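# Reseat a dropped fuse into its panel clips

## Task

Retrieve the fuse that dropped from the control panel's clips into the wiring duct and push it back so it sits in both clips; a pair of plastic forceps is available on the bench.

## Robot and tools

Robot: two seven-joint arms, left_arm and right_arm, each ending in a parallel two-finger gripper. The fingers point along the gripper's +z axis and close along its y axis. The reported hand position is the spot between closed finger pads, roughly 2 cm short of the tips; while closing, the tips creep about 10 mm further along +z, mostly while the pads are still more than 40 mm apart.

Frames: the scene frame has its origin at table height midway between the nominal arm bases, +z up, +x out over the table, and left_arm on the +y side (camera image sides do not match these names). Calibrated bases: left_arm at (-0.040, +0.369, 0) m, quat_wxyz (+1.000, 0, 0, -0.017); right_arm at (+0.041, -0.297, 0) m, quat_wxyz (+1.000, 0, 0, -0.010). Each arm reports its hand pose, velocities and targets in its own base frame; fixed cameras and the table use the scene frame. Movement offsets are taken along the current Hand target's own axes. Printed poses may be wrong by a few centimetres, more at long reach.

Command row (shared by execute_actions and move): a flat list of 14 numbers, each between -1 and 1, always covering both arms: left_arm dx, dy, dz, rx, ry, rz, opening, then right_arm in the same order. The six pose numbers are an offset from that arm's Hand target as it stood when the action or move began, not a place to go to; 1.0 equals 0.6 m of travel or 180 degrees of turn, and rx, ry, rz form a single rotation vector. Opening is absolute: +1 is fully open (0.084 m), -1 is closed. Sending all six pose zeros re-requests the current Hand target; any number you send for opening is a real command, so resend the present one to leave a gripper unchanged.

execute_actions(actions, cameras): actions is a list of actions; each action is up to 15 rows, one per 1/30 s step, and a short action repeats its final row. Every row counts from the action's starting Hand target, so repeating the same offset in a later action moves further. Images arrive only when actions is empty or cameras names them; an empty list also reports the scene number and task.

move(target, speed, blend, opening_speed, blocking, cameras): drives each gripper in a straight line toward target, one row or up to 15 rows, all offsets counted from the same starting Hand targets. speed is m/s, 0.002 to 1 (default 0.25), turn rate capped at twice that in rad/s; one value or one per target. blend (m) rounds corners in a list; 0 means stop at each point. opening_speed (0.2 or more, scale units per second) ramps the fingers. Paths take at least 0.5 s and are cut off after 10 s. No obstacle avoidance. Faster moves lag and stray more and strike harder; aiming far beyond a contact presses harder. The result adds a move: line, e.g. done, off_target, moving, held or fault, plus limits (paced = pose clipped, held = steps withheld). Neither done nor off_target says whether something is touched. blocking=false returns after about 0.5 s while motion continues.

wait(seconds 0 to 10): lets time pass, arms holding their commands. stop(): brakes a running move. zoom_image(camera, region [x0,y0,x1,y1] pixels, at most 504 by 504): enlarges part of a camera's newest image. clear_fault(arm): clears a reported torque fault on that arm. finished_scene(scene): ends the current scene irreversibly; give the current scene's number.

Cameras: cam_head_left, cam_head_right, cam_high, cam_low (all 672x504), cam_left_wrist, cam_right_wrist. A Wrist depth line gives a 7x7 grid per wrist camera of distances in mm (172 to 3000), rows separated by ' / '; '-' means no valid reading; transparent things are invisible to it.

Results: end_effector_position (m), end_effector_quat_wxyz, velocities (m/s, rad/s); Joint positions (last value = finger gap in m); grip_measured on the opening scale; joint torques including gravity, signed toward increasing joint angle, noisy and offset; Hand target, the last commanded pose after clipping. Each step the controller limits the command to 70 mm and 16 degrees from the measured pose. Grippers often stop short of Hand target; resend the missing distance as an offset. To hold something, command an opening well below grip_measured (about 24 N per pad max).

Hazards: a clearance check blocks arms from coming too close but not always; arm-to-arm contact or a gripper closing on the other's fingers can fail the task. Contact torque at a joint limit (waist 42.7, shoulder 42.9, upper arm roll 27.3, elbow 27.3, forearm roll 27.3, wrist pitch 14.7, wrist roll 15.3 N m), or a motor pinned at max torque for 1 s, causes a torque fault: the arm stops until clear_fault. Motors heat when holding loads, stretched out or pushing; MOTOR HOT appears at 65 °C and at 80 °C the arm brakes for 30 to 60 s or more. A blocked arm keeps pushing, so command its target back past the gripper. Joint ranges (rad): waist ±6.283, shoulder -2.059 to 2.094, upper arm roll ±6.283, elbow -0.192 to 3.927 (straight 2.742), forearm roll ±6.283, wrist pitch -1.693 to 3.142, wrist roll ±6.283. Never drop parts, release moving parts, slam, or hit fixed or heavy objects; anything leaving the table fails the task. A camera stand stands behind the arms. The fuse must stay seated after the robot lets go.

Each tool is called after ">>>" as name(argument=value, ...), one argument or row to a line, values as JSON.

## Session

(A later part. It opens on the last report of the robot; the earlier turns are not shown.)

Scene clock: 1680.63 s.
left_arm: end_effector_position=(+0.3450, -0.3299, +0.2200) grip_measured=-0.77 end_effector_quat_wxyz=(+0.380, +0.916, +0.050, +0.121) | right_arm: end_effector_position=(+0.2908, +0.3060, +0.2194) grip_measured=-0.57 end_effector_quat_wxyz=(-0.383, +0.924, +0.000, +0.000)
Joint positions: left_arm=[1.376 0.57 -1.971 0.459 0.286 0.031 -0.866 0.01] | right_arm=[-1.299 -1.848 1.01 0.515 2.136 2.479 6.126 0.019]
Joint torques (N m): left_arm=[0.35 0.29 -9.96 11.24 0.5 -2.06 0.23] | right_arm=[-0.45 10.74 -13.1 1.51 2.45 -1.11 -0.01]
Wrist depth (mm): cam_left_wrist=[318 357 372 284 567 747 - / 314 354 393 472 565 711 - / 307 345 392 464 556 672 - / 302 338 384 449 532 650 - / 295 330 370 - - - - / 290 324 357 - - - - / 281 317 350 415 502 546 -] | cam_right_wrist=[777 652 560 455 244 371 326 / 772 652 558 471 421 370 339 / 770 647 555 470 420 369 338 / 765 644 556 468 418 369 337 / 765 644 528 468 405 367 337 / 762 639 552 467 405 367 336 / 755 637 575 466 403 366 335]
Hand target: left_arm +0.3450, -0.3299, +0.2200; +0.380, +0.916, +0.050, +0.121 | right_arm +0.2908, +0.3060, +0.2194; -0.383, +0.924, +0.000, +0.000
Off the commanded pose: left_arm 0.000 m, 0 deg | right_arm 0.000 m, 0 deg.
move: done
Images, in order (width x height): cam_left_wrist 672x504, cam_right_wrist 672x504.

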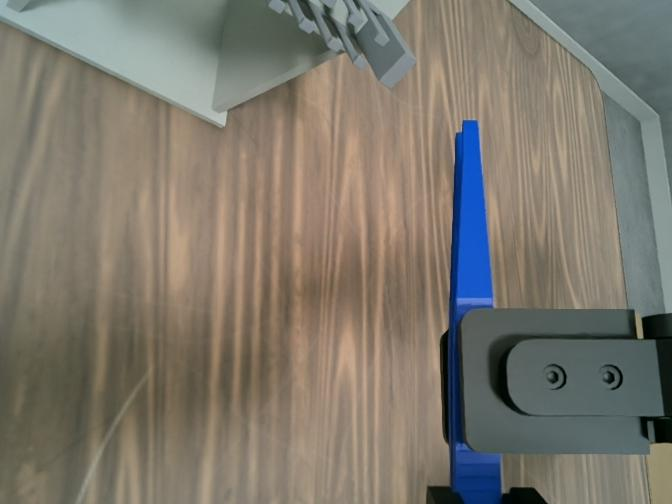

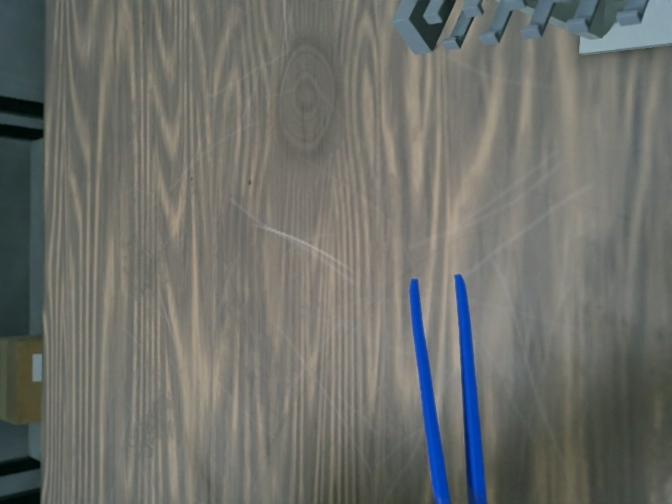

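>>> move(
  target=[0,0,0,0,0,0,-0.9, 0,0,0,0,0,0,-0.66],
  speed=0.03,
  opening_speed=0.3,
  cameras=["cam_right_wrist"],
)

Scene clock: 1683.83 s.
left_arm: end_effector_position=(+0.3450, -0.3299, +0.2200) grip_measured=-0.77 end_effector_quat_wxyz=(+0.380, +0.916, +0.050, +0.121) | right_arm: end_effector_position=(+0.2908, +0.3060, +0.2195) grip_measured=-0.68 end_effector_quat_wxyz=(-0.383, +0.924, +0.000, +0.000)
Joint positions: left_arm=[1.376 0.57 -1.971 0.459 0.286 0.031 -0.866 0.01] | right_arm=[-1.299 -1.848 1.01 0.515 2.136 2.479 6.126 0.014]
Joint torques (N m): left_arm=[0.56 0.16 -10.08 11.63 0.5 -2.11 0.2] | right_arm=[-0.67 10.55 -13.14 1.62 2.3 -1.06 -0.03]
Wrist depth (mm): cam_left_wrist=[317 356 373 284 568 749 - / 315 353 394 473 569 711 - / 307 344 393 463 556 677 - / 302 338 385 448 534 649 - / 295 330 369 - - - - / 290 324 357 - - - - / 280 316 350 414 503 547 -] | cam_right_wrist=[776 651 559 455 244 370 326 / 773 649 557 472 420 369 338 / 771 646 556 470 419 370 338 / 766 641 554 469 419 368 337 / 764 641 552 468 405 367 336 / 760 641 554 467 404 367 335 / 760 636 575 465 416 366 335]
Hand target: left_arm +0.3450, -0.3299, +0.2200; +0.380, +0.916, +0.050, +0.121 | right_arm +0.2908, +0.3060, +0.2194; -0.383, +0.924, +0.000, +0.000
Off the commanded pose: left_arm 0.000 m, 0 deg | right_arm 0.000 m, 0 deg.
move: done
Images, in order (width x height): cam_right_wrist 672x504.

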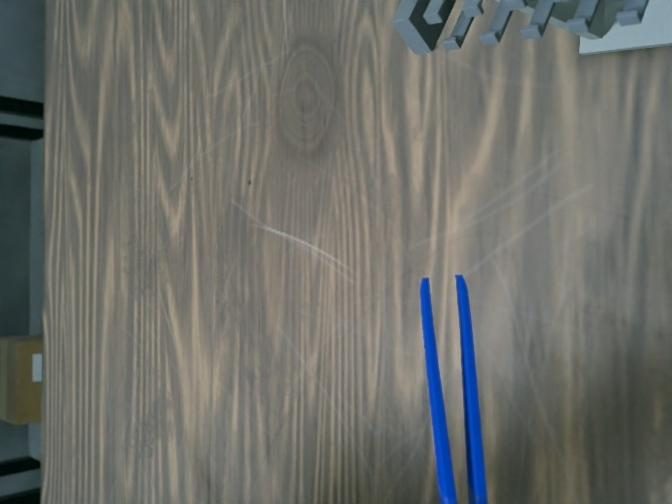

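>>> move(
  target=[0,0,0,0,0,0,-0.9, 0,-0.0042,0,0,0,0,-0.66],
  speed=0.02,
  cameras=[],
)

>>> move(
  target=[0,0,0,0,0,0,-0.9, 0,0,0,0,0,0,-0.78],
  speed=0.03,
  opening_speed=0.2,
  cameras=["cam_right_wrist"],
)

Scene clock: 1689.57 s.
left_arm: end_effector_position=(+0.3450, -0.3299, +0.2200) grip_measured=-0.77 end_effector_quat_wxyz=(+0.380, +0.916, +0.050, +0.121) | right_arm: end_effector_position=(+0.2908, +0.3078, +0.2212) grip_measured=-0.68 end_effector_quat_wxyz=(-0.383, +0.924, +0.000, +0.000)
Joint positions: left_arm=[1.376 0.57 -1.971 0.459 0.286 0.031 -0.866 0.01] | right_arm=[-1.298 -1.846 1.006 0.519 2.136 2.477 6.132 0.014]
Joint torques (N m): left_arm=[0.63 0.27 -9.99 11.36 0.46 -2.11 0.28] | right_arm=[0.46 11.17 -13.51 2.16 2.06 -1.51 0.26]
Wrist depth (mm): cam_left_wrist=[318 356 372 284 569 751 - / 314 353 393 473 566 711 - / 307 344 392 462 556 675 - / 302 339 385 448 534 650 - / 296 330 369 - - - - / 291 324 358 - - - - / 281 316 350 414 503 545 -] | cam_right_wrist=[778 654 562 494 247 361 332 / 775 652 560 474 424 372 341 / 775 649 560 473 422 371 340 / 771 648 557 471 422 370 340 / 768 647 556 469 408 369 338 / 764 643 532 469 419 370 338 / 763 639 579 468 420 368 337]
Hand target: left_arm +0.3450, -0.3299, +0.2200; +0.380, +0.916, +0.050, +0.121 | right_arm +0.2908, +0.3078, +0.2212; -0.383, +0.924, +0.000, +0.000
Off the commanded pose: left_arm 0.000 m, 0 deg | right_arm 0.000 m, 0 deg.
move: done
No camera images: "cameras" was empty.

Scene clock: 1690.37 s.
left_arm: end_effector_position=(+0.3450, -0.3299, +0.2200) grip_measured=-0.77 end_effector_quat_wxyz=(+0.380, +0.916, +0.050, +0.121) | right_arm: end_effector_position=(+0.2909, +0.3078, +0.2212) grip_measured=-0.80 end_effector_quat_wxyz=(-0.383, +0.924, +0.000, +0.000)
Joint positions: left_arm=[1.376 0.57 -1.971 0.459 0.286 0.031 -0.866 0.01] | right_arm=[-1.298 -1.846 1.006 0.519 2.136 2.477 6.132 0.009]
Joint torques (N m): left_arm=[-0.78 -0.54 -10.09 10.69 0.32 -1.63 0.07] | right_arm=[1.28 11.97 -15.41 2.81 3.56 -0.35 0.11]
Wrist depth (mm): cam_left_wrist=[318 356 372 282 568 750 - / 315 353 394 473 567 711 - / 308 345 393 464 556 677 - / 302 339 385 448 534 651 - / 295 330 369 - - - - / 291 324 357 - - - - / 280 317 350 414 501 548 -] | cam_right_wrist=[784 655 561 494 246 362 331 / 778 651 560 473 423 371 340 / 774 650 558 472 422 371 340 / 773 646 557 471 421 370 339 / 765 646 530 470 408 370 338 / 760 643 532 468 406 369 338 / 760 640 554 468 405 368 337]
Hand target: left_arm +0.3450, -0.3299, +0.2200; +0.380, +0.916, +0.050, +0.121 | right_arm +0.2908, +0.3078, +0.2212; -0.383, +0.924, +0.000, +0.000
Off the commanded pose: left_arm 0.000 m, 0 deg | right_arm 0.000 m, 0 deg.
move: done
Images, in order (width x height): cam_right_wrist 672x504.

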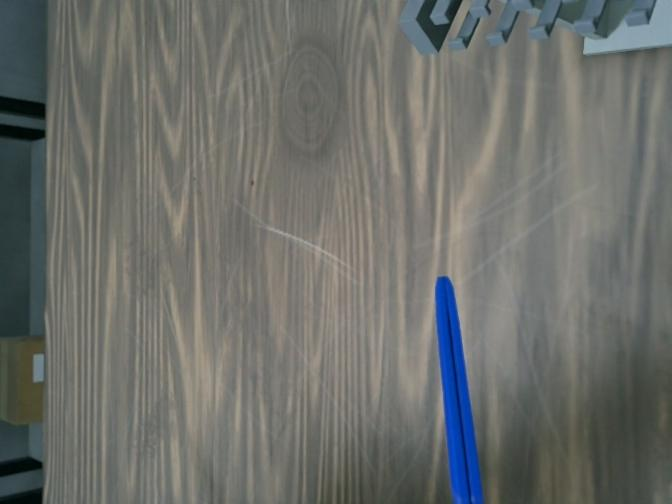

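>>> move(
  target=[0,0,0,0,0,0,-0.9, 0,0,0,0,0,0,-0.88],
  speed=0.03,
  opening_speed=0.3,
  cameras=[],
)

>>> move(
  target=[0,0,0,0,0,0,-0.6, 0,0,0,0,0,0,-0.88],
  speed=0.03,
  opening_speed=0.3,
  cameras=["cam_right_wrist","cam_left_wrist"],
)

Scene clock: 1697.60 s.
left_arm: end_effector_position=(+0.3450, -0.3299, +0.2200) grip_measured=-0.77 end_effector_quat_wxyz=(+0.380, +0.916, +0.050, +0.121) | right_arm: end_effector_position=(+0.2909, +0.3078, +0.2212) grip_measured=-0.83 end_effector_quat_wxyz=(-0.383, +0.924, +0.000, +0.000)
Joint positions: left_arm=[1.376 0.57 -1.971 0.459 0.286 0.031 -0.866 0.01] | right_arm=[-1.298 -1.845 1.006 0.519 2.136 2.477 6.132 0.007]
Joint torques (N m): left_arm=[-3.63 -1.28 -10.24 8.98 0.28 -0.85 0.23] | right_arm=[3.47 13.4 -18.24 4.86 5.72 0.9 0.72]
Wrist depth (mm): cam_left_wrist=[318 356 372 282 567 749 - / 315 354 395 476 568 711 - / 307 346 393 463 558 676 - / 302 338 384 450 534 650 - / 295 330 374 - - - - / 291 324 358 - - - - / 281 317 350 415 504 546 -] | cam_right_wrist=[781 654 562 494 397 361 324 / 776 651 559 474 423 372 340 / 771 648 557 472 422 371 339 / 766 647 555 470 422 370 338 / 765 644 532 470 407 369 338 / 763 641 554 469 406 369 338 / 754 641 552 467 405 368 337]
Hand target: left_arm +0.3450, -0.3299, +0.2200; +0.380, +0.916, +0.050, +0.121 | right_arm +0.2908, +0.3078, +0.2212; -0.383, +0.924, +0.000, +0.000
Off the commanded pose: left_arm 0.000 m, 0 deg | right_arm 0.000 m, 0 deg.
move: done
No camera images: "cameras" was empty.

Scene clock: 1698.80 s.
left_arm: end_effector_position=(+0.3450, -0.3299, +0.2200) grip_measured=-0.62 end_effector_quat_wxyz=(+0.380, +0.916, +0.050, +0.121) | right_arm: end_effector_position=(+0.2908, +0.3078, +0.2212) grip_measured=-0.88 end_effector_quat_wxyz=(-0.383, +0.924, +0.000, +0.000)
Joint positions: left_arm=[1.376 0.57 -1.971 0.459 0.286 0.031 -0.866 0.017] | right_arm=[-1.298 -1.846 1.006 0.519 2.136 2.477 6.132 0.005]
Joint torques (N m): left_arm=[0.45 0.45 -10.23 11.6 0.54 -2.27 0.22] | right_arm=[-0.47 10.65 -13.28 1.53 2.5 -1.43 0.07]
Wrist depth (mm): cam_left_wrist=[319 356 373 285 569 753 - / 314 354 394 471 565 708 - / 308 345 394 459 555 673 - / 302 338 384 448 532 651 - / 296 329 374 - - - - / 290 324 360 - - - - / 280 316 352 411 446 545 -] | cam_right_wrist=[783 655 563 494 398 362 332 / 777 654 562 474 423 372 341 / 775 649 560 473 423 372 340 / 771 649 559 472 421 371 339 / 767 648 557 470 422 370 338 / 765 644 555 468 421 369 338 / 760 643 553 467 420 368 337]
Hand target: left_arm +0.3450, -0.3299, +0.2200; +0.380, +0.916, +0.050, +0.121 | right_arm +0.2908, +0.3078, +0.2212; -0.383, +0.924, +0.000, +0.000
Off the commanded pose: left_arm 0.000 m, 0 deg | right_arm 0.000 m, 0 deg.
move: done
Images, in order (width x height): cam_left_wrist 672x504, cam_right_wrist 672x504.

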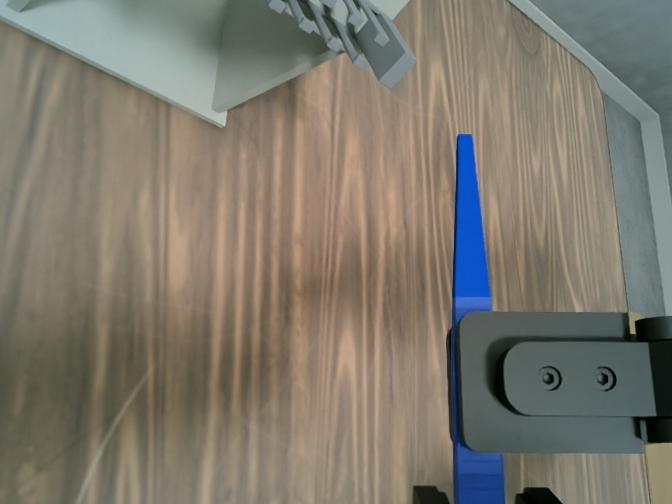

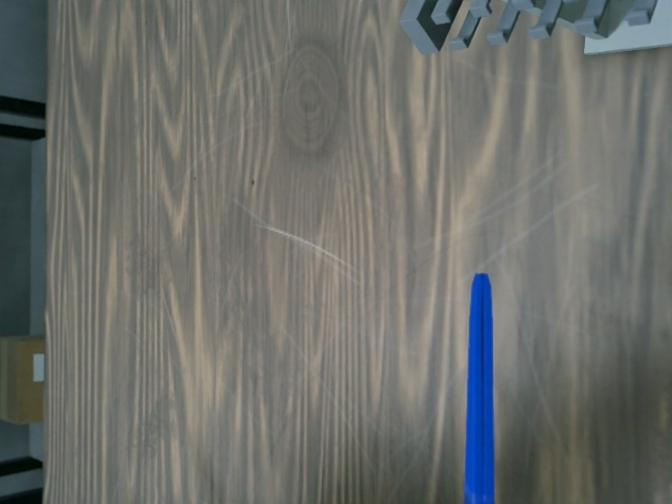

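>>> move(
  target=[0,0,-0.2,0,0,0,-0.5, 0,0,0,0,0,0,-0.88],
  speed=0.08,
  cameras=["cam_right_wrist","cam_left_wrist"],
)

Scene clock: 1723.70 s.
left_arm: end_effector_position=(+0.3138, -0.2479, +0.3019) grip_measured=-0.52 end_effector_quat_wxyz=(+0.380, +0.916, +0.050, +0.121) | right_arm: end_effector_position=(+0.2908, +0.3078, +0.2212) grip_measured=-0.88 end_effector_quat_wxyz=(-0.383, +0.924, +0.000, +0.000)
Joint positions: left_arm=[1.823 0.986 -2.336 0.409 0.379 0.498 -0.922 0.021] | right_arm=[-1.298 -1.846 1.006 0.519 2.136 2.477 6.132 0.005]
Joint torques (N m): left_arm=[0.7 -0.79 -11.25 12.38 -0.05 -2.01 0.3] | right_arm=[-0.59 10.47 -13.1 1.62 2.48 -1.53 0.04]
Wrist depth (mm): cam_left_wrist=[404 419 337 354 715 2911 - / 397 446 485 570 699 900 - / 388 436 498 578 687 854 - / 382 427 486 563 673 834 - / 374 417 474 515 264 254 242 / 368 410 463 536 626 719 253 / 360 401 450 520 603 726 1962] | cam_right_wrist=[778 656 562 494 397 362 332 / 775 652 560 474 424 373 340 / 773 651 560 472 423 371 339 / 771 650 557 473 422 370 339 / 767 645 556 470 421 370 339 / 765 643 555 469 421 369 338 / 760 641 553 468 419 368 337]
Hand target: left_arm +0.3138, -0.2479, +0.3019; +0.380, +0.916, +0.050, +0.121 | right_arm +0.2908, +0.3078, +0.2212; -0.383, +0.924, +0.000, +0.000
Off the commanded pose: left_arm 0.000 m, 0 deg | right_arm 0.000 m, 0 deg.
move: done
Images, in order (width x height): cam_left_wrist 672x504, cam_right_wrist 672x504.

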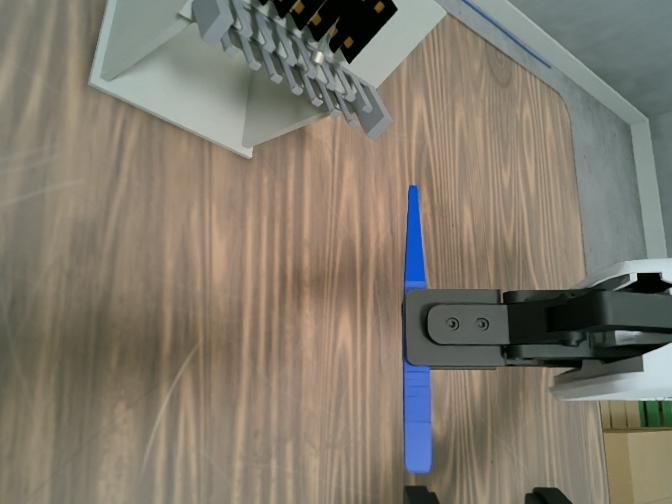

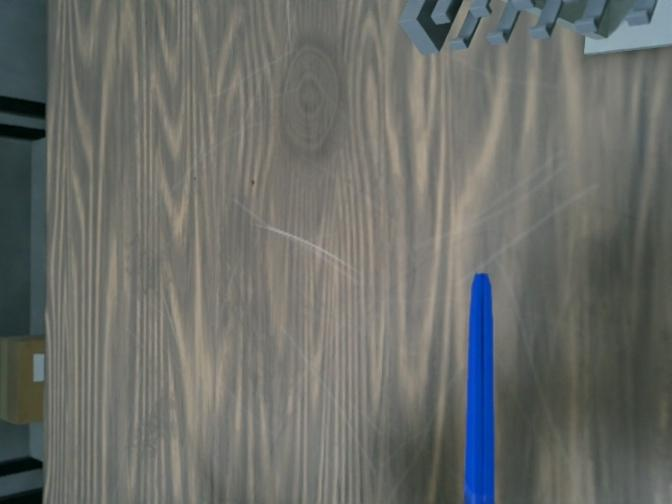

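>>> move(
  target=[
    [0.04,-0.1765,-0.0455,0.249,-0.0793,0.0328,-0.5, 0,0,0,0,0,0,-0.88],
    [0.04,-0.1765,-0.0455,0.249,-0.0793,0.0328,-0.5, -0.068,0.152,0.1337,-0.25,0,0,-0.88],
  ],
  speed=[0.2,0.12],
  cameras=["cam_right_wrist","cam_head_left"],
)

Scene clock: 1739.83 s.
left_arm: end_effector_position=(+0.3299, -0.1500, +0.2500) grip_measured=-0.52 end_effector_quat_wxyz=(+0.000, +1.000, +0.000, +0.000) | right_arm: end_effector_position=(+0.2501, +0.3001, +0.1000) grip_measured=-0.88 end_effector_quat_wxyz=(+0.000, +1.000, +0.000, +0.000)
Joint positions: left_arm=[1.773 0.568 -2.357 0.824 0.41 1.274 -0.796 0.021] | right_arm=[-0.99 -2.056 1.126 0.774 1.639 2.213 6.203 0.005]
Joint torques (N m): left_arm=[-0.74 2.15 -8.64 13.72 -0.03 -1.26 0.3] | right_arm=[0.43 1.15 -14.1 -3.78 0.05 -2.32 0.32]
Wrist depth (mm): cam_left_wrist=[383 382 382 381 381 381 380 / 382 381 381 381 380 380 379 / 381 381 380 379 380 379 379 / 380 380 380 380 379 379 378 / 381 380 379 379 380 378 378 / 379 379 379 378 378 377 378 / 379 379 379 378 377 376 376] | cam_right_wrist=[230 231 231 232 232 233 234 / 230 230 231 232 232 233 233 / 230 230 231 231 232 232 233 / 229 230 230 231 231 232 233 / 228 229 230 230 231 232 232 / 228 229 230 230 231 232 232 / 228 229 230 230 231 231 232]
Hand target: left_arm +0.3299, -0.1500, +0.2500; +0.000, +1.000, +0.000, +0.000 | right_arm +0.2501, +0.3001, +0.1000; +0.000, +1.000, +0.000, +0.000
Off the commanded pose: left_arm 0.000 m, 0 deg | right_arm 0.000 m, 0 deg.
joint sent to its limit (right arm) — joint 2 (shoulder), lower limit. The joint targets still meet the commanded pose.
move: done
Images, in order (width x height): cam_head_left 672x504, cam_right_wrist 672x504.

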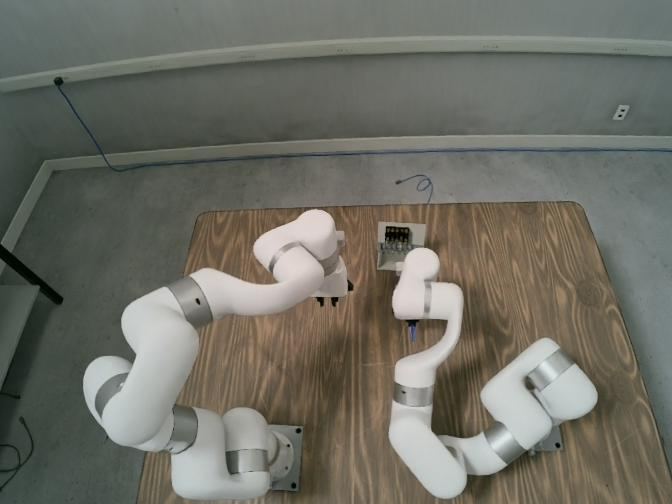

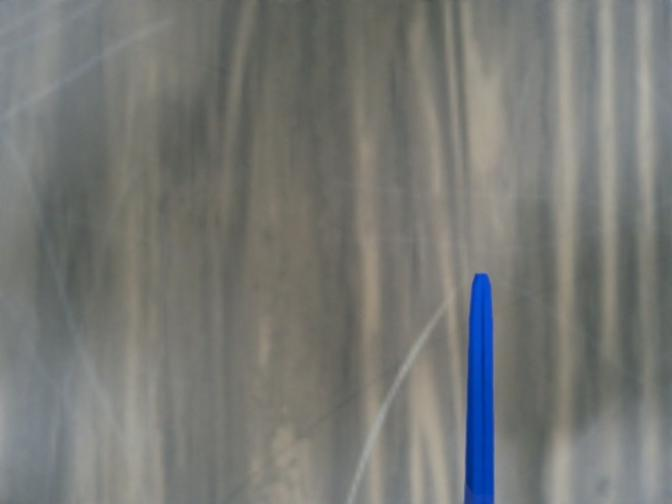

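>>> move(
  target=[0,0,0,0,0,0,-0.5, 0.0167,-0.05,0.0833,0,0,0,-0.88],
  speed=0.06,
  cameras=["cam_right_wrist","cam_head_left","cam_low"],
)

Scene clock: 1749.83 s.
left_arm: end_effector_position=(+0.3299, -0.1500, +0.2500) grip_measured=-0.52 end_effector_quat_wxyz=(+0.000, +1.000, +0.000, +0.000) | right_arm: end_effector_position=(+0.2602, +0.3300, +0.0500) grip_measured=-0.88 end_effector_quat_wxyz=(+0.000, +1.000, +0.002, +0.000)
Joint positions: left_arm=[1.773 0.568 -2.357 0.824 0.41 1.274 -0.796 0.021] | right_arm=[-0.887 -1.882 1.359 0.839 1.673 1.932 6.284 0.005]
Joint torques (N m): left_arm=[-0.56 1.81 -8.68 13.84 -0.01 -1.21 0.31] | right_arm=[0.23 11.38 -16.95 -3.43 0.03 -2.38 0.32]
Wrist depth (mm): cam_left_wrist=[382 382 382 381 381 380 380 / 382 382 382 380 379 381 379 / 381 382 380 380 380 379 379 / 381 380 380 379 378 379 378 / 381 380 379 379 377 378 378 / 380 379 378 378 379 377 377 / 380 379 378 378 376 377 377] | cam_right_wrist=[179 180 181 181 181 182 183 / 179 180 180 181 181 182 182 / 179 179 180 180 181 181 182 / 179 179 180 180 181 181 182 / 178 179 180 180 181 181 182 / 178 179 179 180 180 181 181 / 178 178 179 180 180 180 181]
Hand target: left_arm +0.3299, -0.1500, +0.2500; +0.000, +1.000, +0.000, +0.000 | right_arm +0.2602, +0.3301, +0.0500; +0.000, +1.000, +0.000, +0.000
Off the commanded pose: left_arm 0.000 m, 0 deg | right_arm 0.000 m, 0 deg.
joint sent to its limit (right arm) — joint 7 (wrist roll), upper limit. The joint targets still meet the commanded pose.
move: done
Images, in order (width x height): cam_head_left 672x504, cam_low 672x504, cam_right_wrist 672x504.

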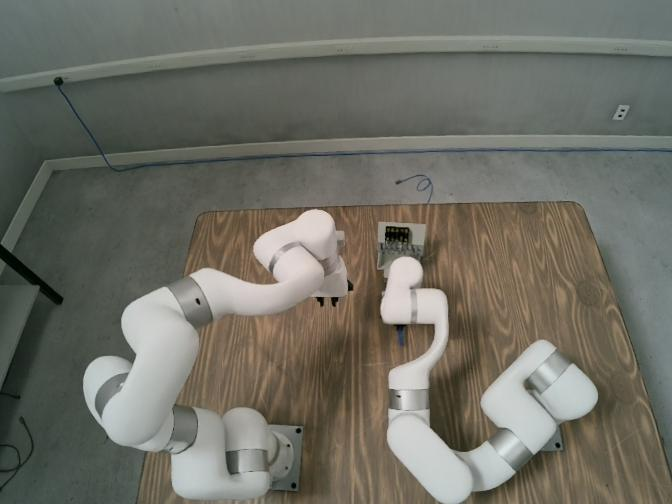

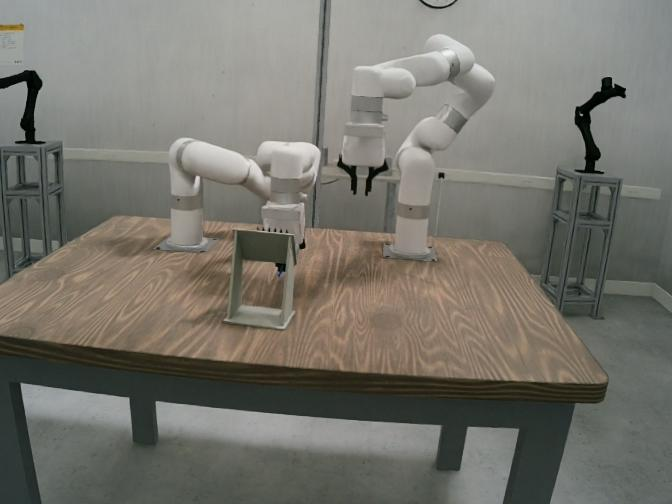

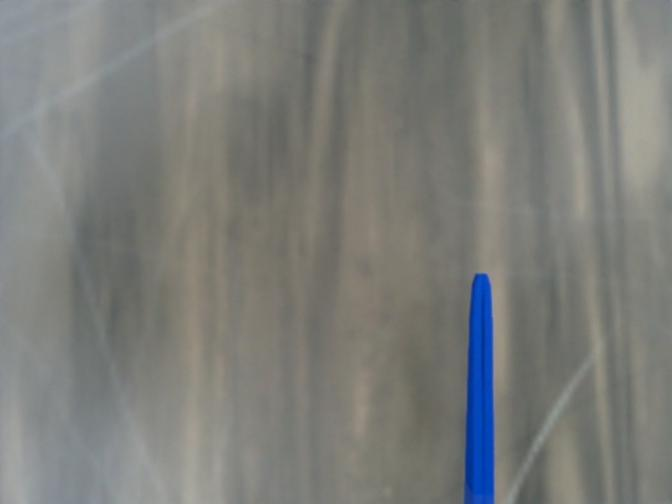

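>>> move(
  target=[0,0,0,0,0,0,-0.5, 0,0,0.0292,0,0,-0.0833,-0.88],
  speed=0.05,
  cameras=["cam_right_wrist"],
)

>>> move(
  target=[0,0,0,0,0,0,-0.5, 0,0,0.0108,0,0,0,-0.88],
  speed=0.02,
  cameras=["cam_right_wrist"],
)

Scene clock: 1756.50 s.
left_arm: end_effector_position=(+0.3299, -0.1500, +0.2500) grip_measured=-0.52 end_effector_quat_wxyz=(+0.000, +1.000, +0.000, +0.000) | right_arm: end_effector_position=(+0.2602, +0.3301, +0.0325) grip_measured=-0.88 end_effector_quat_wxyz=(+0.000, +0.991, +0.130, +0.000)
Joint positions: left_arm=[1.773 0.568 -2.357 0.824 0.41 1.274 -0.796 0.021] | right_arm=[-0.87 -1.912 1.401 0.831 1.721 1.92 6.038 0.005]
Joint torques (N m): left_arm=[-0.85 1.84 -8.77 13.54 -0.18 -1.28 0.21] | right_arm=[0.36 11 -16.92 -4.73 0.24 -2.37 0.09]
Wrist depth (mm): cam_left_wrist=[384 382 383 381 381 381 380 / 382 381 381 380 381 379 380 / 382 381 381 380 378 379 378 / 381 381 380 379 379 378 378 / 380 379 379 380 378 378 378 / 381 379 379 379 378 379 377 / 379 378 380 378 377 378 377] | cam_right_wrist=[- - - - - - - / - - - - - - - / - - - - - - - / - - - - - - - / - - - - - - - / - - - - - - - / - - - - - - -]
Hand target: left_arm +0.3299, -0.1500, +0.2500; +0.000, +1.000, +0.000, +0.000 | right_arm +0.2602, +0.3301, +0.0325; +0.000, +0.991, +0.131, +0.000
Off the commanded pose: left_arm 0.000 m, 0 deg | right_arm 0.000 m, 0 deg.
move: done
Images, in order (width x height): cam_right_wrist 672x504.

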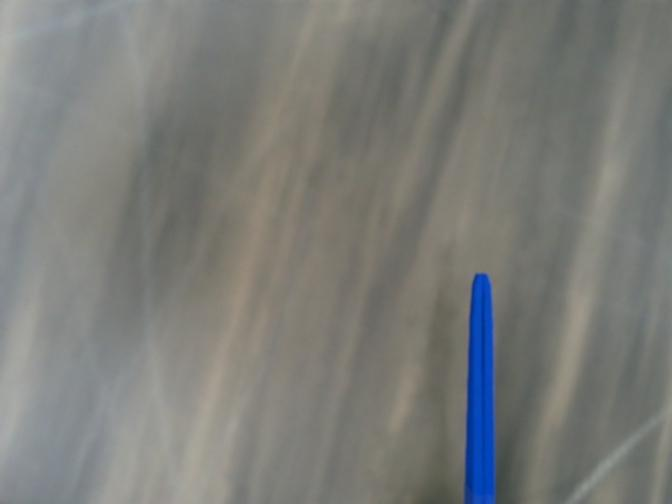

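Scene clock: 1757.23 s.
left_arm: end_effector_position=(+0.3299, -0.1500, +0.2500) grip_measured=-0.52 end_effector_quat_wxyz=(+0.000, +1.000, +0.000, +0.000) | right_arm: end_effector_position=(+0.2602, +0.3301, +0.0261) grip_measured=-0.88 end_effector_quat_wxyz=(+0.000, +0.991, +0.131, +0.000)
Joint positions: left_arm=[1.773 0.568 -2.357 0.824 0.41 1.274 -0.796 0.021] | right_arm=[-0.864 -1.918 1.419 0.829 1.736 1.911 6.042 0.005]
Joint torques (N m): left_arm=[-0.5 2.06 -8.82 13.71 -0.13 -1.2 0.24] | right_arm=[0.27 10.88 -16.86 -4.87 0.48 -2.35 0.37]
Wrist depth (mm): cam_left_wrist=[383 382 381 381 381 380 381 / 383 381 381 381 381 380 380 / 382 381 380 380 380 378 379 / 381 380 380 379 379 379 379 / 381 381 379 379 379 378 378 / 380 379 380 378 377 378 377 / 380 379 379 377 378 377 378] | cam_right_wrist=[- - - - - - - / - - - - - - - / - - - - - - - / - - - - - - - / - - - - - - - / - - - - - - - / - - - - - - -]
Hand target: left_arm +0.3299, -0.1500, +0.2500; +0.000, +1.000, +0.000, +0.000 | right_arm +0.2602, +0.3301, +0.0260; +0.000, +0.991, +0.131, +0.000
Off the commanded pose: left_arm 0.000 m, 0 deg | right_arm 0.000 m, 0 deg.
move: done
Images, in order (width x height): cam_right_wrist 672x504.

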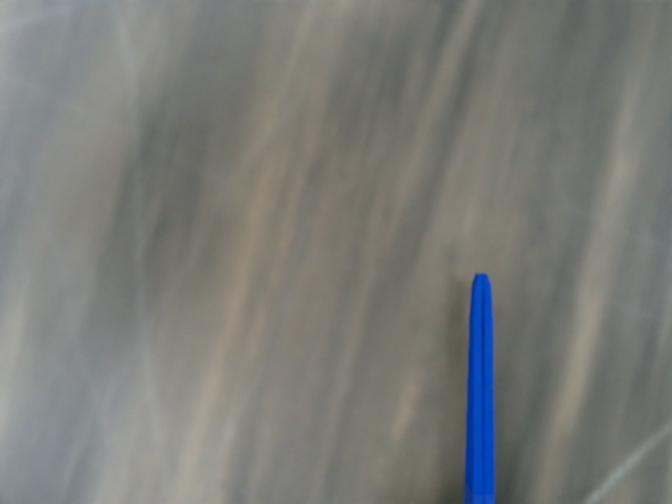

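>>> move(
  target=[0,0,0,0,0,0,-0.5, 0,0,0.005,0,0,0,-0.88],
  speed=0.02,
  cameras=["cam_right_wrist"],
)

>>> zoom_image(
  camera="cam_right_wrist",
  region=[380, 204, 580, 504],
)

Scene clock: 1763.13 s.
left_arm: end_effector_position=(+0.3299, -0.1500, +0.2500) grip_measured=-0.52 end_effector_quat_wxyz=(+0.000, +1.000, +0.000, +0.000) | right_arm: end_effector_position=(+0.2602, +0.3301, +0.0230) grip_measured=-0.88 end_effector_quat_wxyz=(+0.000, +0.991, +0.131, +0.000)
Joint positions: left_arm=[1.773 0.568 -2.357 0.824 0.41 1.274 -0.796 0.021] | right_arm=[-0.861 -1.921 1.427 0.828 1.743 1.907 6.044 0.005]
Joint torques (N m): left_arm=[-0.61 1.75 -9.08 13.74 -0.07 -1.35 0.18] | right_arm=[0.24 10.52 -16.83 -4.97 0.37 -2.31 0.21]
Wrist depth (mm): cam_left_wrist=[383 381 381 381 382 380 380 / 381 381 381 381 380 379 379 / 382 381 380 381 379 379 378 / 380 380 380 379 380 379 378 / 381 380 379 380 379 378 378 / 380 379 379 379 378 378 378 / 380 380 378 377 378 378 376] | cam_right_wrist=[- - - - - - - / - - - - - - - / - - - - - - - / - - - - - - - / - - - - - - - / - - - - - - - / - - - - - - -]
Hand target: left_arm +0.3299, -0.1500, +0.2500; +0.000, +1.000, +0.000, +0.000 | right_arm +0.2602, +0.3301, +0.0230; +0.000, +0.991, +0.131, +0.000
Off the commanded pose: left_arm 0.000 m, 0 deg | right_arm 0.000 m, 0 deg.
move: done
Images, in order (width x height): cam_right_wrist 672x504.

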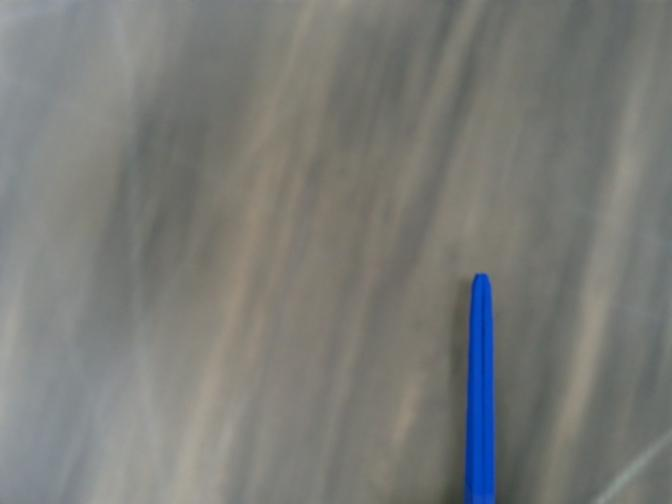

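Scaled by 1.680 from the camera's 672x504 image, which has a finer 960x720 frame.

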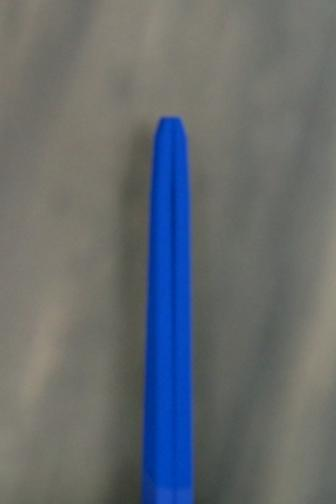

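>>> move(
  target=[0,0,0,0,0,0,-0.5, 0,0,0.001,0,0,0,-0.5],
  speed=0.02,
  opening_speed=0.3,
  cameras=["cam_right_wrist"],
)

>>> move(
  target=[0,0,0,0,0,0,-0.5, 0,0,-0.1,0,0,0,-0.4],
  speed=0.06,
  cameras=["cam_right_wrist"],
)

Scene clock: 1772.10 s.
left_arm: end_effector_position=(+0.3299, -0.1500, +0.2500) grip_measured=-0.52 end_effector_quat_wxyz=(+0.000, +1.000, +0.000, +0.000) | right_arm: end_effector_position=(+0.2602, +0.3301, +0.0224) grip_measured=-0.52 end_effector_quat_wxyz=(+0.000, +0.991, +0.131, +0.000)
Joint positions: left_arm=[1.773 0.568 -2.357 0.824 0.41 1.274 -0.796 0.021] | right_arm=[-0.86 -1.921 1.429 0.828 1.745 1.907 6.045 0.021]
Joint torques (N m): left_arm=[-0.53 1.9 -9.11 13.64 0.02 -1.29 0.28] | right_arm=[0.53 10.62 -16.76 -5.07 0.33 -2.26 0.31]
Wrist depth (mm): cam_left_wrist=[382 383 381 381 380 381 379 / 383 381 381 381 380 380 379 / 381 381 381 380 380 379 379 / 381 380 380 379 378 379 378 / 380 379 379 379 379 379 378 / 380 380 380 379 378 378 378 / 380 379 378 379 378 377 377] | cam_right_wrist=[- - - - - - - / - - - - - - - / - - - - - - - / - - - - - - - / - - - - - - - / - - - - - - - / - - - - - - -]
Hand target: left_arm +0.3299, -0.1500, +0.2500; +0.000, +1.000, +0.000, +0.000 | right_arm +0.2602, +0.3301, +0.0224; +0.000, +0.991, +0.131, +0.000
Off the commanded pose: left_arm 0.000 m, 0 deg | right_arm 0.000 m, 0 deg.
move: done
Images, in order (width x height): cam_right_wrist 672x504.

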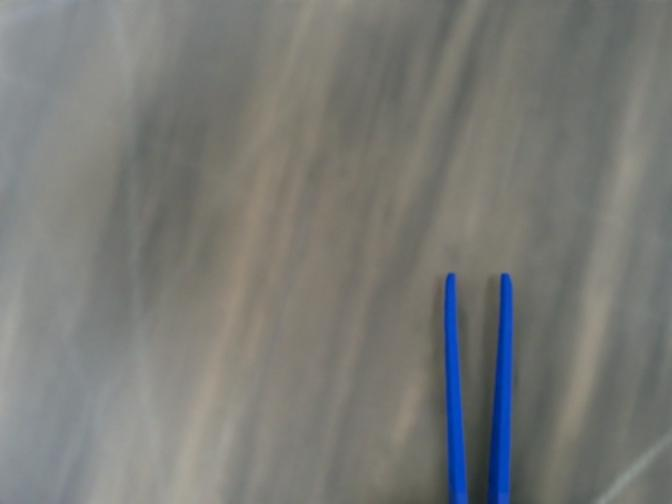

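Scene clock: 1773.47 s.
left_arm: end_effector_position=(+0.3299, -0.1500, +0.2500) grip_measured=-0.52 end_effector_quat_wxyz=(+0.000, +1.000, +0.000, +0.000) | right_arm: end_effector_position=(+0.2602, +0.3301, +0.0824) grip_measured=-0.42 end_effector_quat_wxyz=(+0.000, +0.991, +0.131, +0.000)
Joint positions: left_arm=[1.773 0.568 -2.357 0.824 0.41 1.274 -0.796 0.021] | right_arm=[-0.924 -1.856 1.271 0.86 1.602 1.98 6.007 0.026]
Joint torques (N m): left_arm=[-0.61 1.99 -8.79 13.68 -0.12 -1.29 0.19] | right_arm=[-0.12 12.06 -17.25 -2.41 -0.23 -1.95 -0.05]
Wrist depth (mm): cam_left_wrist=[383 382 383 382 380 381 379 / 382 381 381 380 381 379 380 / 382 380 380 381 380 379 379 / 380 381 380 379 379 379 379 / 380 379 379 378 378 378 378 / 380 379 379 379 379 377 377 / 379 380 378 379 377 377 376] | cam_right_wrist=[212 212 213 213 214 215 215 / 211 212 213 213 214 215 215 / 211 212 212 213 213 214 215 / 211 211 212 213 213 214 214 / 210 211 212 212 213 214 214 / 210 211 211 212 213 213 214 / 210 211 211 212 212 213 214]
Hand target: left_arm +0.3299, -0.1500, +0.2500; +0.000, +1.000, +0.000, +0.000 | right_arm +0.2602, +0.3301, +0.0824; +0.000, +0.991, +0.131, +0.000
Off the commanded pose: left_arm 0.000 m, 0 deg | right_arm 0.000 m, 0 deg.
move: done
Images, in order (width x height): cam_right_wrist 672x504.

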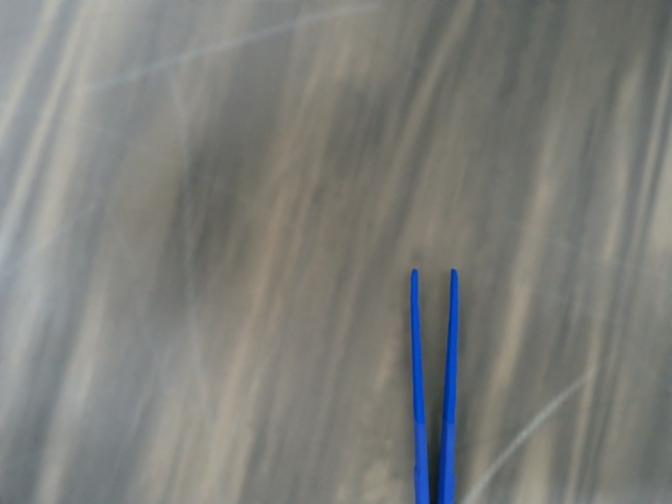

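>>> move(
  target=[
    [0,0,0,0,0,0,-0.3, 0,0,-0.2,0,0,0,-0.4],
    [0,0,0,0,0,0,-0.3, 0.0623,0.7935,-0.329,0.1193,0.0632,-0.4238,-0.5],
  ],
  speed=[0.15,0.25],
  blend=0.03,
  cameras=["cam_head_left"],
)

Scene clock: 1792.93 s.
left_arm: end_effector_position=(+0.3299, -0.1500, +0.2500) grip_measured=-0.32 end_effector_quat_wxyz=(+0.000, +1.000, +0.000, +0.000) | right_arm: end_effector_position=(+0.4193, -0.1202, +0.2798) grip_measured=-0.52 end_effector_quat_wxyz=(-0.183, +0.679, +0.708, +0.069)
Joint positions: left_arm=[1.773 0.568 -2.357 0.824 0.41 1.274 -0.796 0.03] | right_arm=[-2.358 -0.629 1.542 1.453 0.728 1.873 3.803 0.021]
Joint torques (N m): left_arm=[-0.54 2.01 -9.05 13.43 -0.01 -1.29 0.18] | right_arm=[-0.38 10.14 -11.17 14.65 0.22 -0.78 0.01]
Wrist depth (mm): cam_left_wrist=[383 383 382 381 380 381 380 / 381 382 381 381 380 380 380 / 381 381 380 379 380 379 378 / 382 381 381 380 379 379 378 / 381 380 379 380 379 379 378 / 380 380 380 378 378 378 377 / 379 379 378 378 376 377 378] | cam_right_wrist=[581 563 550 536 522 509 497 / 548 534 524 510 497 487 476 / 522 508 498 486 477 466 456 / 500 488 480 467 459 449 439 / 480 469 461 450 443 434 423 / 459 449 442 432 425 415 409 / 441 431 423 415 408 400 394]
Hand target: left_arm +0.3299, -0.1500, +0.2500; +0.000, +1.000, +0.000, +0.000 | right_arm +0.4193, -0.1202, +0.2798; -0.183, +0.679, +0.708, +0.069
Off the commanded pose: left_arm 0.000 m, 0 deg | right_arm 0.000 m, 0 deg.
move: done; blend cut to 0 m at target 1
Images, in order (width x height): cam_head_left 672x504.

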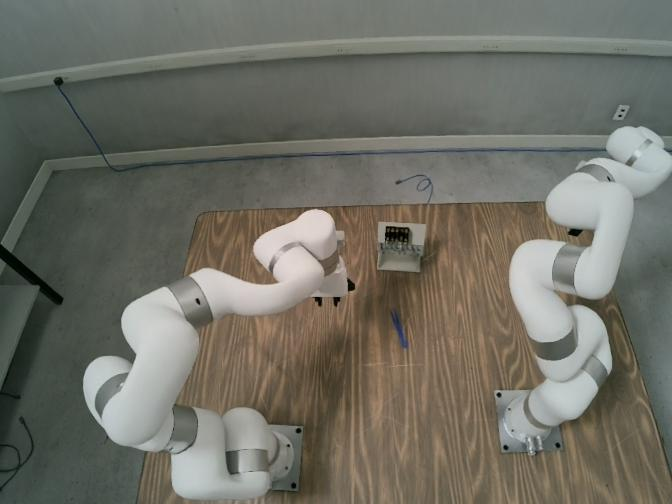

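>>> move(
  target=[0.0267,0.3052,0.2167,0.0115,0.0828,-0.0872,-0.3, 0,0,0,0,0,0,-0.5],
  speed=0.15,
  cameras=["cam_left_wrist"],
)

Scene clock: 1803.37 s.
left_arm: end_effector_position=(+0.3459, -0.3330, +0.1198) grip_measured=-0.32 end_effector_quat_wxyz=(-0.018, +0.982, +0.136, +0.129) | right_arm: end_effector_position=(+0.4193, -0.1202, +0.2798) grip_measured=-0.52 end_effector_quat_wxyz=(-0.183, +0.679, +0.708, +0.069)
Joint positions: left_arm=[1.571 -0.145 -2.407 0.868 0.228 0.659 -1.295 0.03] | right_arm=[-2.358 -0.629 1.542 1.453 0.728 1.873 3.803 0.021]
Joint torques (N m): left_arm=[0.65 11.85 2.24 12.89 -0.37 -1.59 0.23] | right_arm=[-0.41 10.05 -11.29 14.67 0.38 -0.79 0.14]
Wrist depth (mm): cam_left_wrist=[304 304 304 303 300 298 298 / 293 292 292 292 292 292 291 / 284 282 284 283 283 283 284 / 274 274 274 274 274 273 273 / 265 267 266 266 266 266 265 / 258 258 258 258 257 257 257 / 251 252 251 251 251 251 251] | cam_right_wrist=[580 562 551 537 522 509 497 / 548 535 524 510 496 488 476 / 522 508 498 486 477 465 456 / 501 488 480 468 460 450 439 / 481 469 461 451 443 434 424 / 459 449 442 432 426 416 410 / 440 431 423 415 408 399 393]
Hand target: left_arm +0.3459, -0.3330, +0.1198; -0.018, +0.982, +0.136, +0.129 | right_arm +0.4193, -0.1202, +0.2798; -0.183, +0.679, +0.708, +0.069
Off the commanded pose: left_arm 0.000 m, 0 deg | right_arm 0.000 m, 0 deg.
move: done
Images, in order (width x height): cam_left_wrist 672x504.

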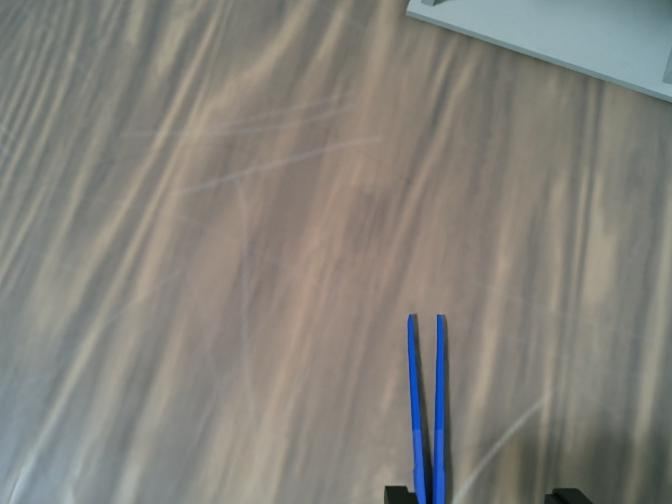

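>>> move(
  target=[-0.0423,0.0032,0.1512,0,0,0,-0.3, 0,0,0,0,0,0,-0.5],
  speed=0.08,
  cameras=["cam_left_wrist"],
)

Scene clock: 1817.40 s.
left_arm: end_effector_position=(+0.3454, -0.3350, +0.0257) grip_measured=-0.32 end_effector_quat_wxyz=(-0.018, +0.982, +0.136, +0.129) | right_arm: end_effector_position=(+0.4193, -0.1202, +0.2798) grip_measured=-0.52 end_effector_quat_wxyz=(-0.183, +0.679, +0.708, +0.069)
Joint positions: left_arm=[1.672 -0.405 -2.522 0.83 0.029 0.392 -1.203 0.03] | right_arm=[-2.358 -0.629 1.542 1.453 0.728 1.873 3.803 0.021]
Joint torques (N m): left_arm=[0.58 14.68 5.47 10.69 -0.46 -1.66 0.19] | right_arm=[-0.7 10.07 -11.4 14.54 0.25 -0.68 0.06]
Wrist depth (mm): cam_left_wrist=[196 196 196 196 195 195 195 / 188 188 188 188 188 188 188 / 183 183 183 183 183 182 182 / 177 177 176 176 176 176 176 / 174 173 173 173 173 173 173 / - - - - - - - / - - - - - - -] | cam_right_wrist=[579 564 551 537 522 509 499 / 548 535 524 510 497 488 477 / 521 509 499 486 478 466 455 / 500 488 479 467 460 449 439 / 481 469 461 449 442 434 424 / 460 449 441 432 424 416 409 / 441 431 424 415 408 399 393]
Hand target: left_arm +0.3454, -0.3350, +0.0256; -0.018, +0.982, +0.136, +0.129 | right_arm +0.4193, -0.1202, +0.2798; -0.183, +0.679, +0.708, +0.069
Off the commanded pose: left_arm 0.000 m, 0 deg | right_arm 0.000 m, 0 deg.
move: done
Images, in order (width x height): cam_left_wrist 672x504.

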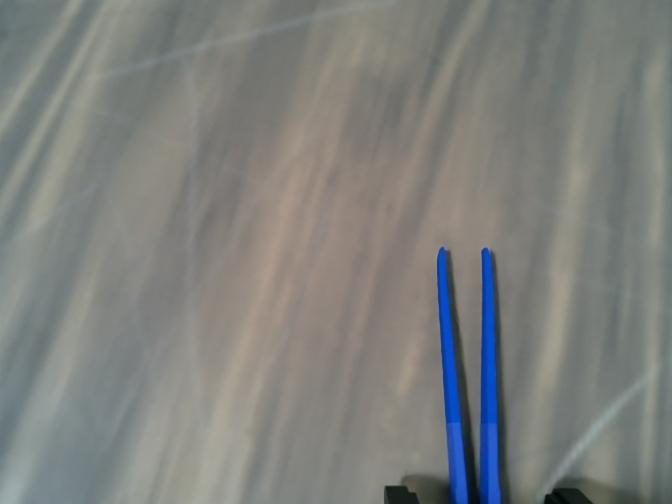

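>>> move(
  target=[0,0,0,0,0,0,-0.83, 0,0,0,0,0,0,-0.5],
  speed=0.03,
  opening_speed=0.4,
  cameras=["cam_left_wrist"],
)

Scene clock: 1821.00 s.
left_arm: end_effector_position=(+0.3454, -0.3350, +0.0256) grip_measured=-0.85 end_effector_quat_wxyz=(-0.018, +0.982, +0.136, +0.129) | right_arm: end_effector_position=(+0.4193, -0.1202, +0.2798) grip_measured=-0.52 end_effector_quat_wxyz=(-0.183, +0.679, +0.708, +0.069)
Joint positions: left_arm=[1.672 -0.405 -2.523 0.83 0.029 0.392 -1.203 0.007] | right_arm=[-2.358 -0.629 1.542 1.453 0.728 1.873 3.803 0.021]
Joint torques (N m): left_arm=[0.56 14.28 5.43 10.54 -0.53 -1.43 0.28] | right_arm=[-0.23 10.03 -11.47 14.65 0.41 -0.68 0.19]
Wrist depth (mm): cam_left_wrist=[196 196 196 196 195 195 195 / 189 188 188 188 188 188 188 / 183 183 183 183 183 183 182 / 177 177 176 176 176 176 176 / 173 173 173 173 173 173 173 / - - - - - - - / - - - - - - -] | cam_right_wrist=[579 564 550 535 523 509 498 / 549 535 522 509 496 488 476 / 521 508 499 487 477 466 455 / 501 488 479 468 459 450 439 / 480 470 461 450 443 433 423 / 460 449 441 433 424 417 409 / 440 430 423 415 408 400 394]
Hand target: left_arm +0.3454, -0.3350, +0.0256; -0.018, +0.982, +0.136, +0.129 | right_arm +0.4193, -0.1202, +0.2798; -0.183, +0.679, +0.708, +0.069
Off the commanded pose: left_arm 0.000 m, 0 deg | right_arm 0.000 m, 0 deg.
move: done
Images, in order (width x height): cam_left_wrist 672x504.

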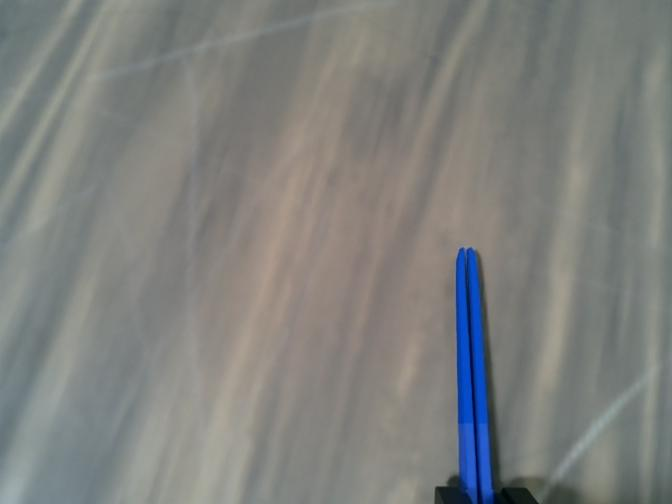

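>>> move(
  target=[
    [0.0646,0,-0.2414,0,0,0,-0.84, 0,0,0,0,0,0,-0.5],
    [0.2217,0.0182,-0.3072,-0.0039,-0.1540,0.1109,-0.84, 0,0,0,0,0,0,-0.5],
  ],
  speed=[0.15,0.12],
  blend=0.02,
  cameras=["cam_left_wrist"],
)

>>> zoom_image(
  camera="cam_left_wrist",
  region=[380, 60, 620, 300],
)

Scene clock: 1840.60 s.
left_arm: end_effector_position=(+0.4262, -0.3237, +0.2381) grip_measured=-0.86 end_effector_quat_wxyz=(-0.001, +0.993, -0.035, -0.113) | right_arm: end_effector_position=(+0.4193, -0.1202, +0.2798) grip_measured=-0.52 end_effector_quat_wxyz=(-0.183, +0.679, +0.708, +0.069)
Joint positions: left_arm=[2.012 -0.465 -2.442 1.68 -0.382 1.537 -0.327 0.006] | right_arm=[-2.358 -0.629 1.542 1.453 0.728 1.873 3.803 0.021]
Joint torques (N m): left_arm=[0.38 18.12 6.75 14.15 -0.4 -0.99 0.28] | right_arm=[-0.6 9.88 -11.26 14.82 0.48 -0.78 0.06]
Wrist depth (mm): cam_left_wrist=[335 335 197 197 331 226 201 / 342 342 342 341 341 341 339 / 352 351 351 350 350 349 349 / 358 358 358 357 357 357 357 / 368 368 368 367 367 366 367 / 376 375 376 375 374 374 374 / 388 387 383 383 383 383 384] | cam_right_wrist=[580 562 552 536 522 508 499 / 548 533 524 511 498 488 475 / 522 509 499 485 477 466 456 / 499 487 479 467 459 449 438 / 481 469 461 451 443 434 423 / 458 450 442 432 424 415 409 / 440 431 423 414 408 400 395]
Hand target: left_arm +0.4262, -0.3237, +0.2381; -0.001, +0.993, -0.035, -0.113 | right_arm +0.4193, -0.1202, +0.2798; -0.183, +0.679, +0.708, +0.069
Off the commanded pose: left_arm 0.000 m, 0 deg | right_arm 0.000 m, 0 deg.
move: done
Images, in order (width x height): cam_left_wrist 672x504.

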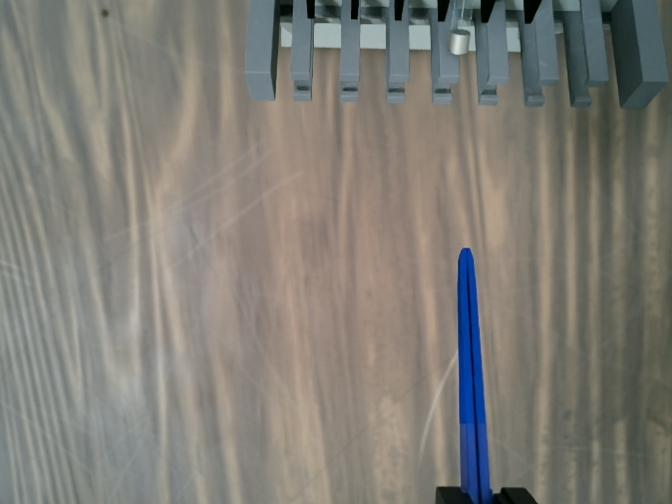

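Scaled by 2.100 from the camera's 672x504 image, which has a finer 960x720 frame.

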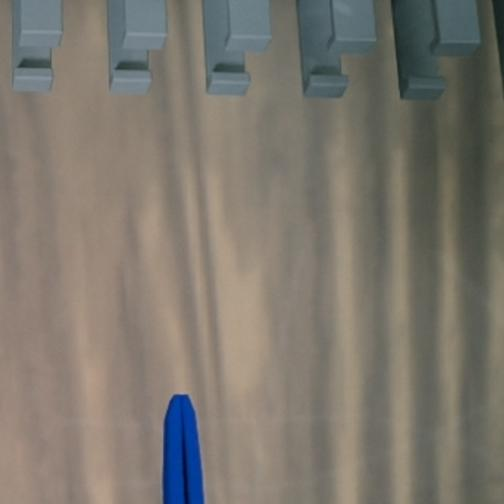

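>>> move(
  target=[0.0725,0,0.0194,0,0,0,-0.84, 0,0,0,0,0,0,-0.5],
  speed=0.06,
  cameras=["cam_left_wrist"],
)

>>> zoom_image(
  camera="cam_left_wrist",
  region=[360, 60, 580, 280],
)

Scene clock: 1848.70 s.
left_arm: end_effector_position=(+0.4659, -0.3266, +0.2170) grip_measured=-0.86 end_effector_quat_wxyz=(-0.001, +0.993, -0.035, -0.113) | right_arm: end_effector_position=(+0.4193, -0.1202, +0.2798) grip_measured=-0.52 end_effector_quat_wxyz=(-0.183, +0.679, +0.708, +0.069)
Joint positions: left_arm=[2.123 -0.615 -2.468 1.84 -0.446 1.568 -0.277 0.006] | right_arm=[-2.358 -0.629 1.542 1.453 0.728 1.873 3.803 0.021]
Joint torques (N m): left_arm=[0.7 20.73 7.88 13.37 -0.31 -0.88 0.22] | right_arm=[-0.46 10.28 -11.34 14.65 0.47 -0.8 0.17]
Wrist depth (mm): cam_left_wrist=[316 - - - - - - / 322 323 - - - - 190 / 331 328 182 185 325 185 197 / 336 336 336 336 335 335 335 / 346 346 345 345 344 344 344 / 354 353 353 354 352 351 351 / 363 364 362 361 360 359 361] | cam_right_wrist=[579 563 550 535 523 508 498 / 549 535 524 511 496 488 476 / 521 509 498 486 477 466 455 / 501 487 479 467 459 449 440 / 481 469 462 450 442 434 424 / 460 448 442 431 424 416 409 / 440 431 423 414 408 400 395]
Hand target: left_arm +0.4659, -0.3266, +0.2170; -0.001, +0.993, -0.035, -0.113 | right_arm +0.4193, -0.1202, +0.2798; -0.183, +0.679, +0.708, +0.069
Off the commanded pose: left_arm 0.000 m, 0 deg | right_arm 0.000 m, 0 deg.
move: done
Images, in order (width x height): cam_left_wrist 672x504.

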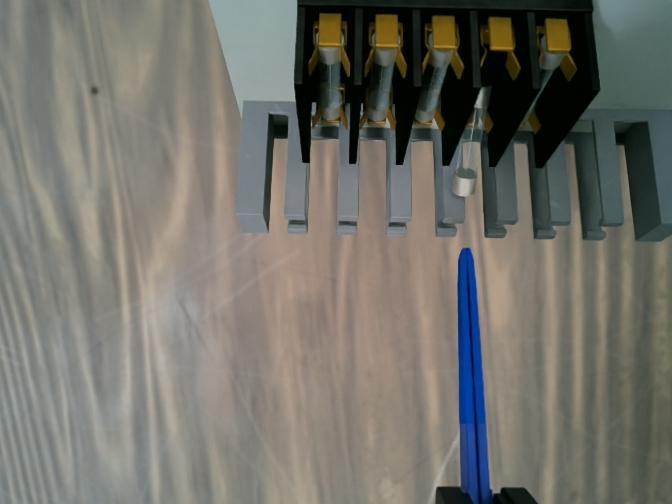

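Scaled by 2.291 from the camera's 672x504 image, which has a finer 960x720 frame.

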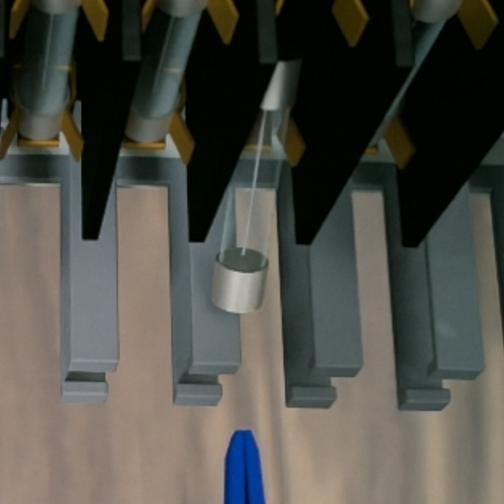

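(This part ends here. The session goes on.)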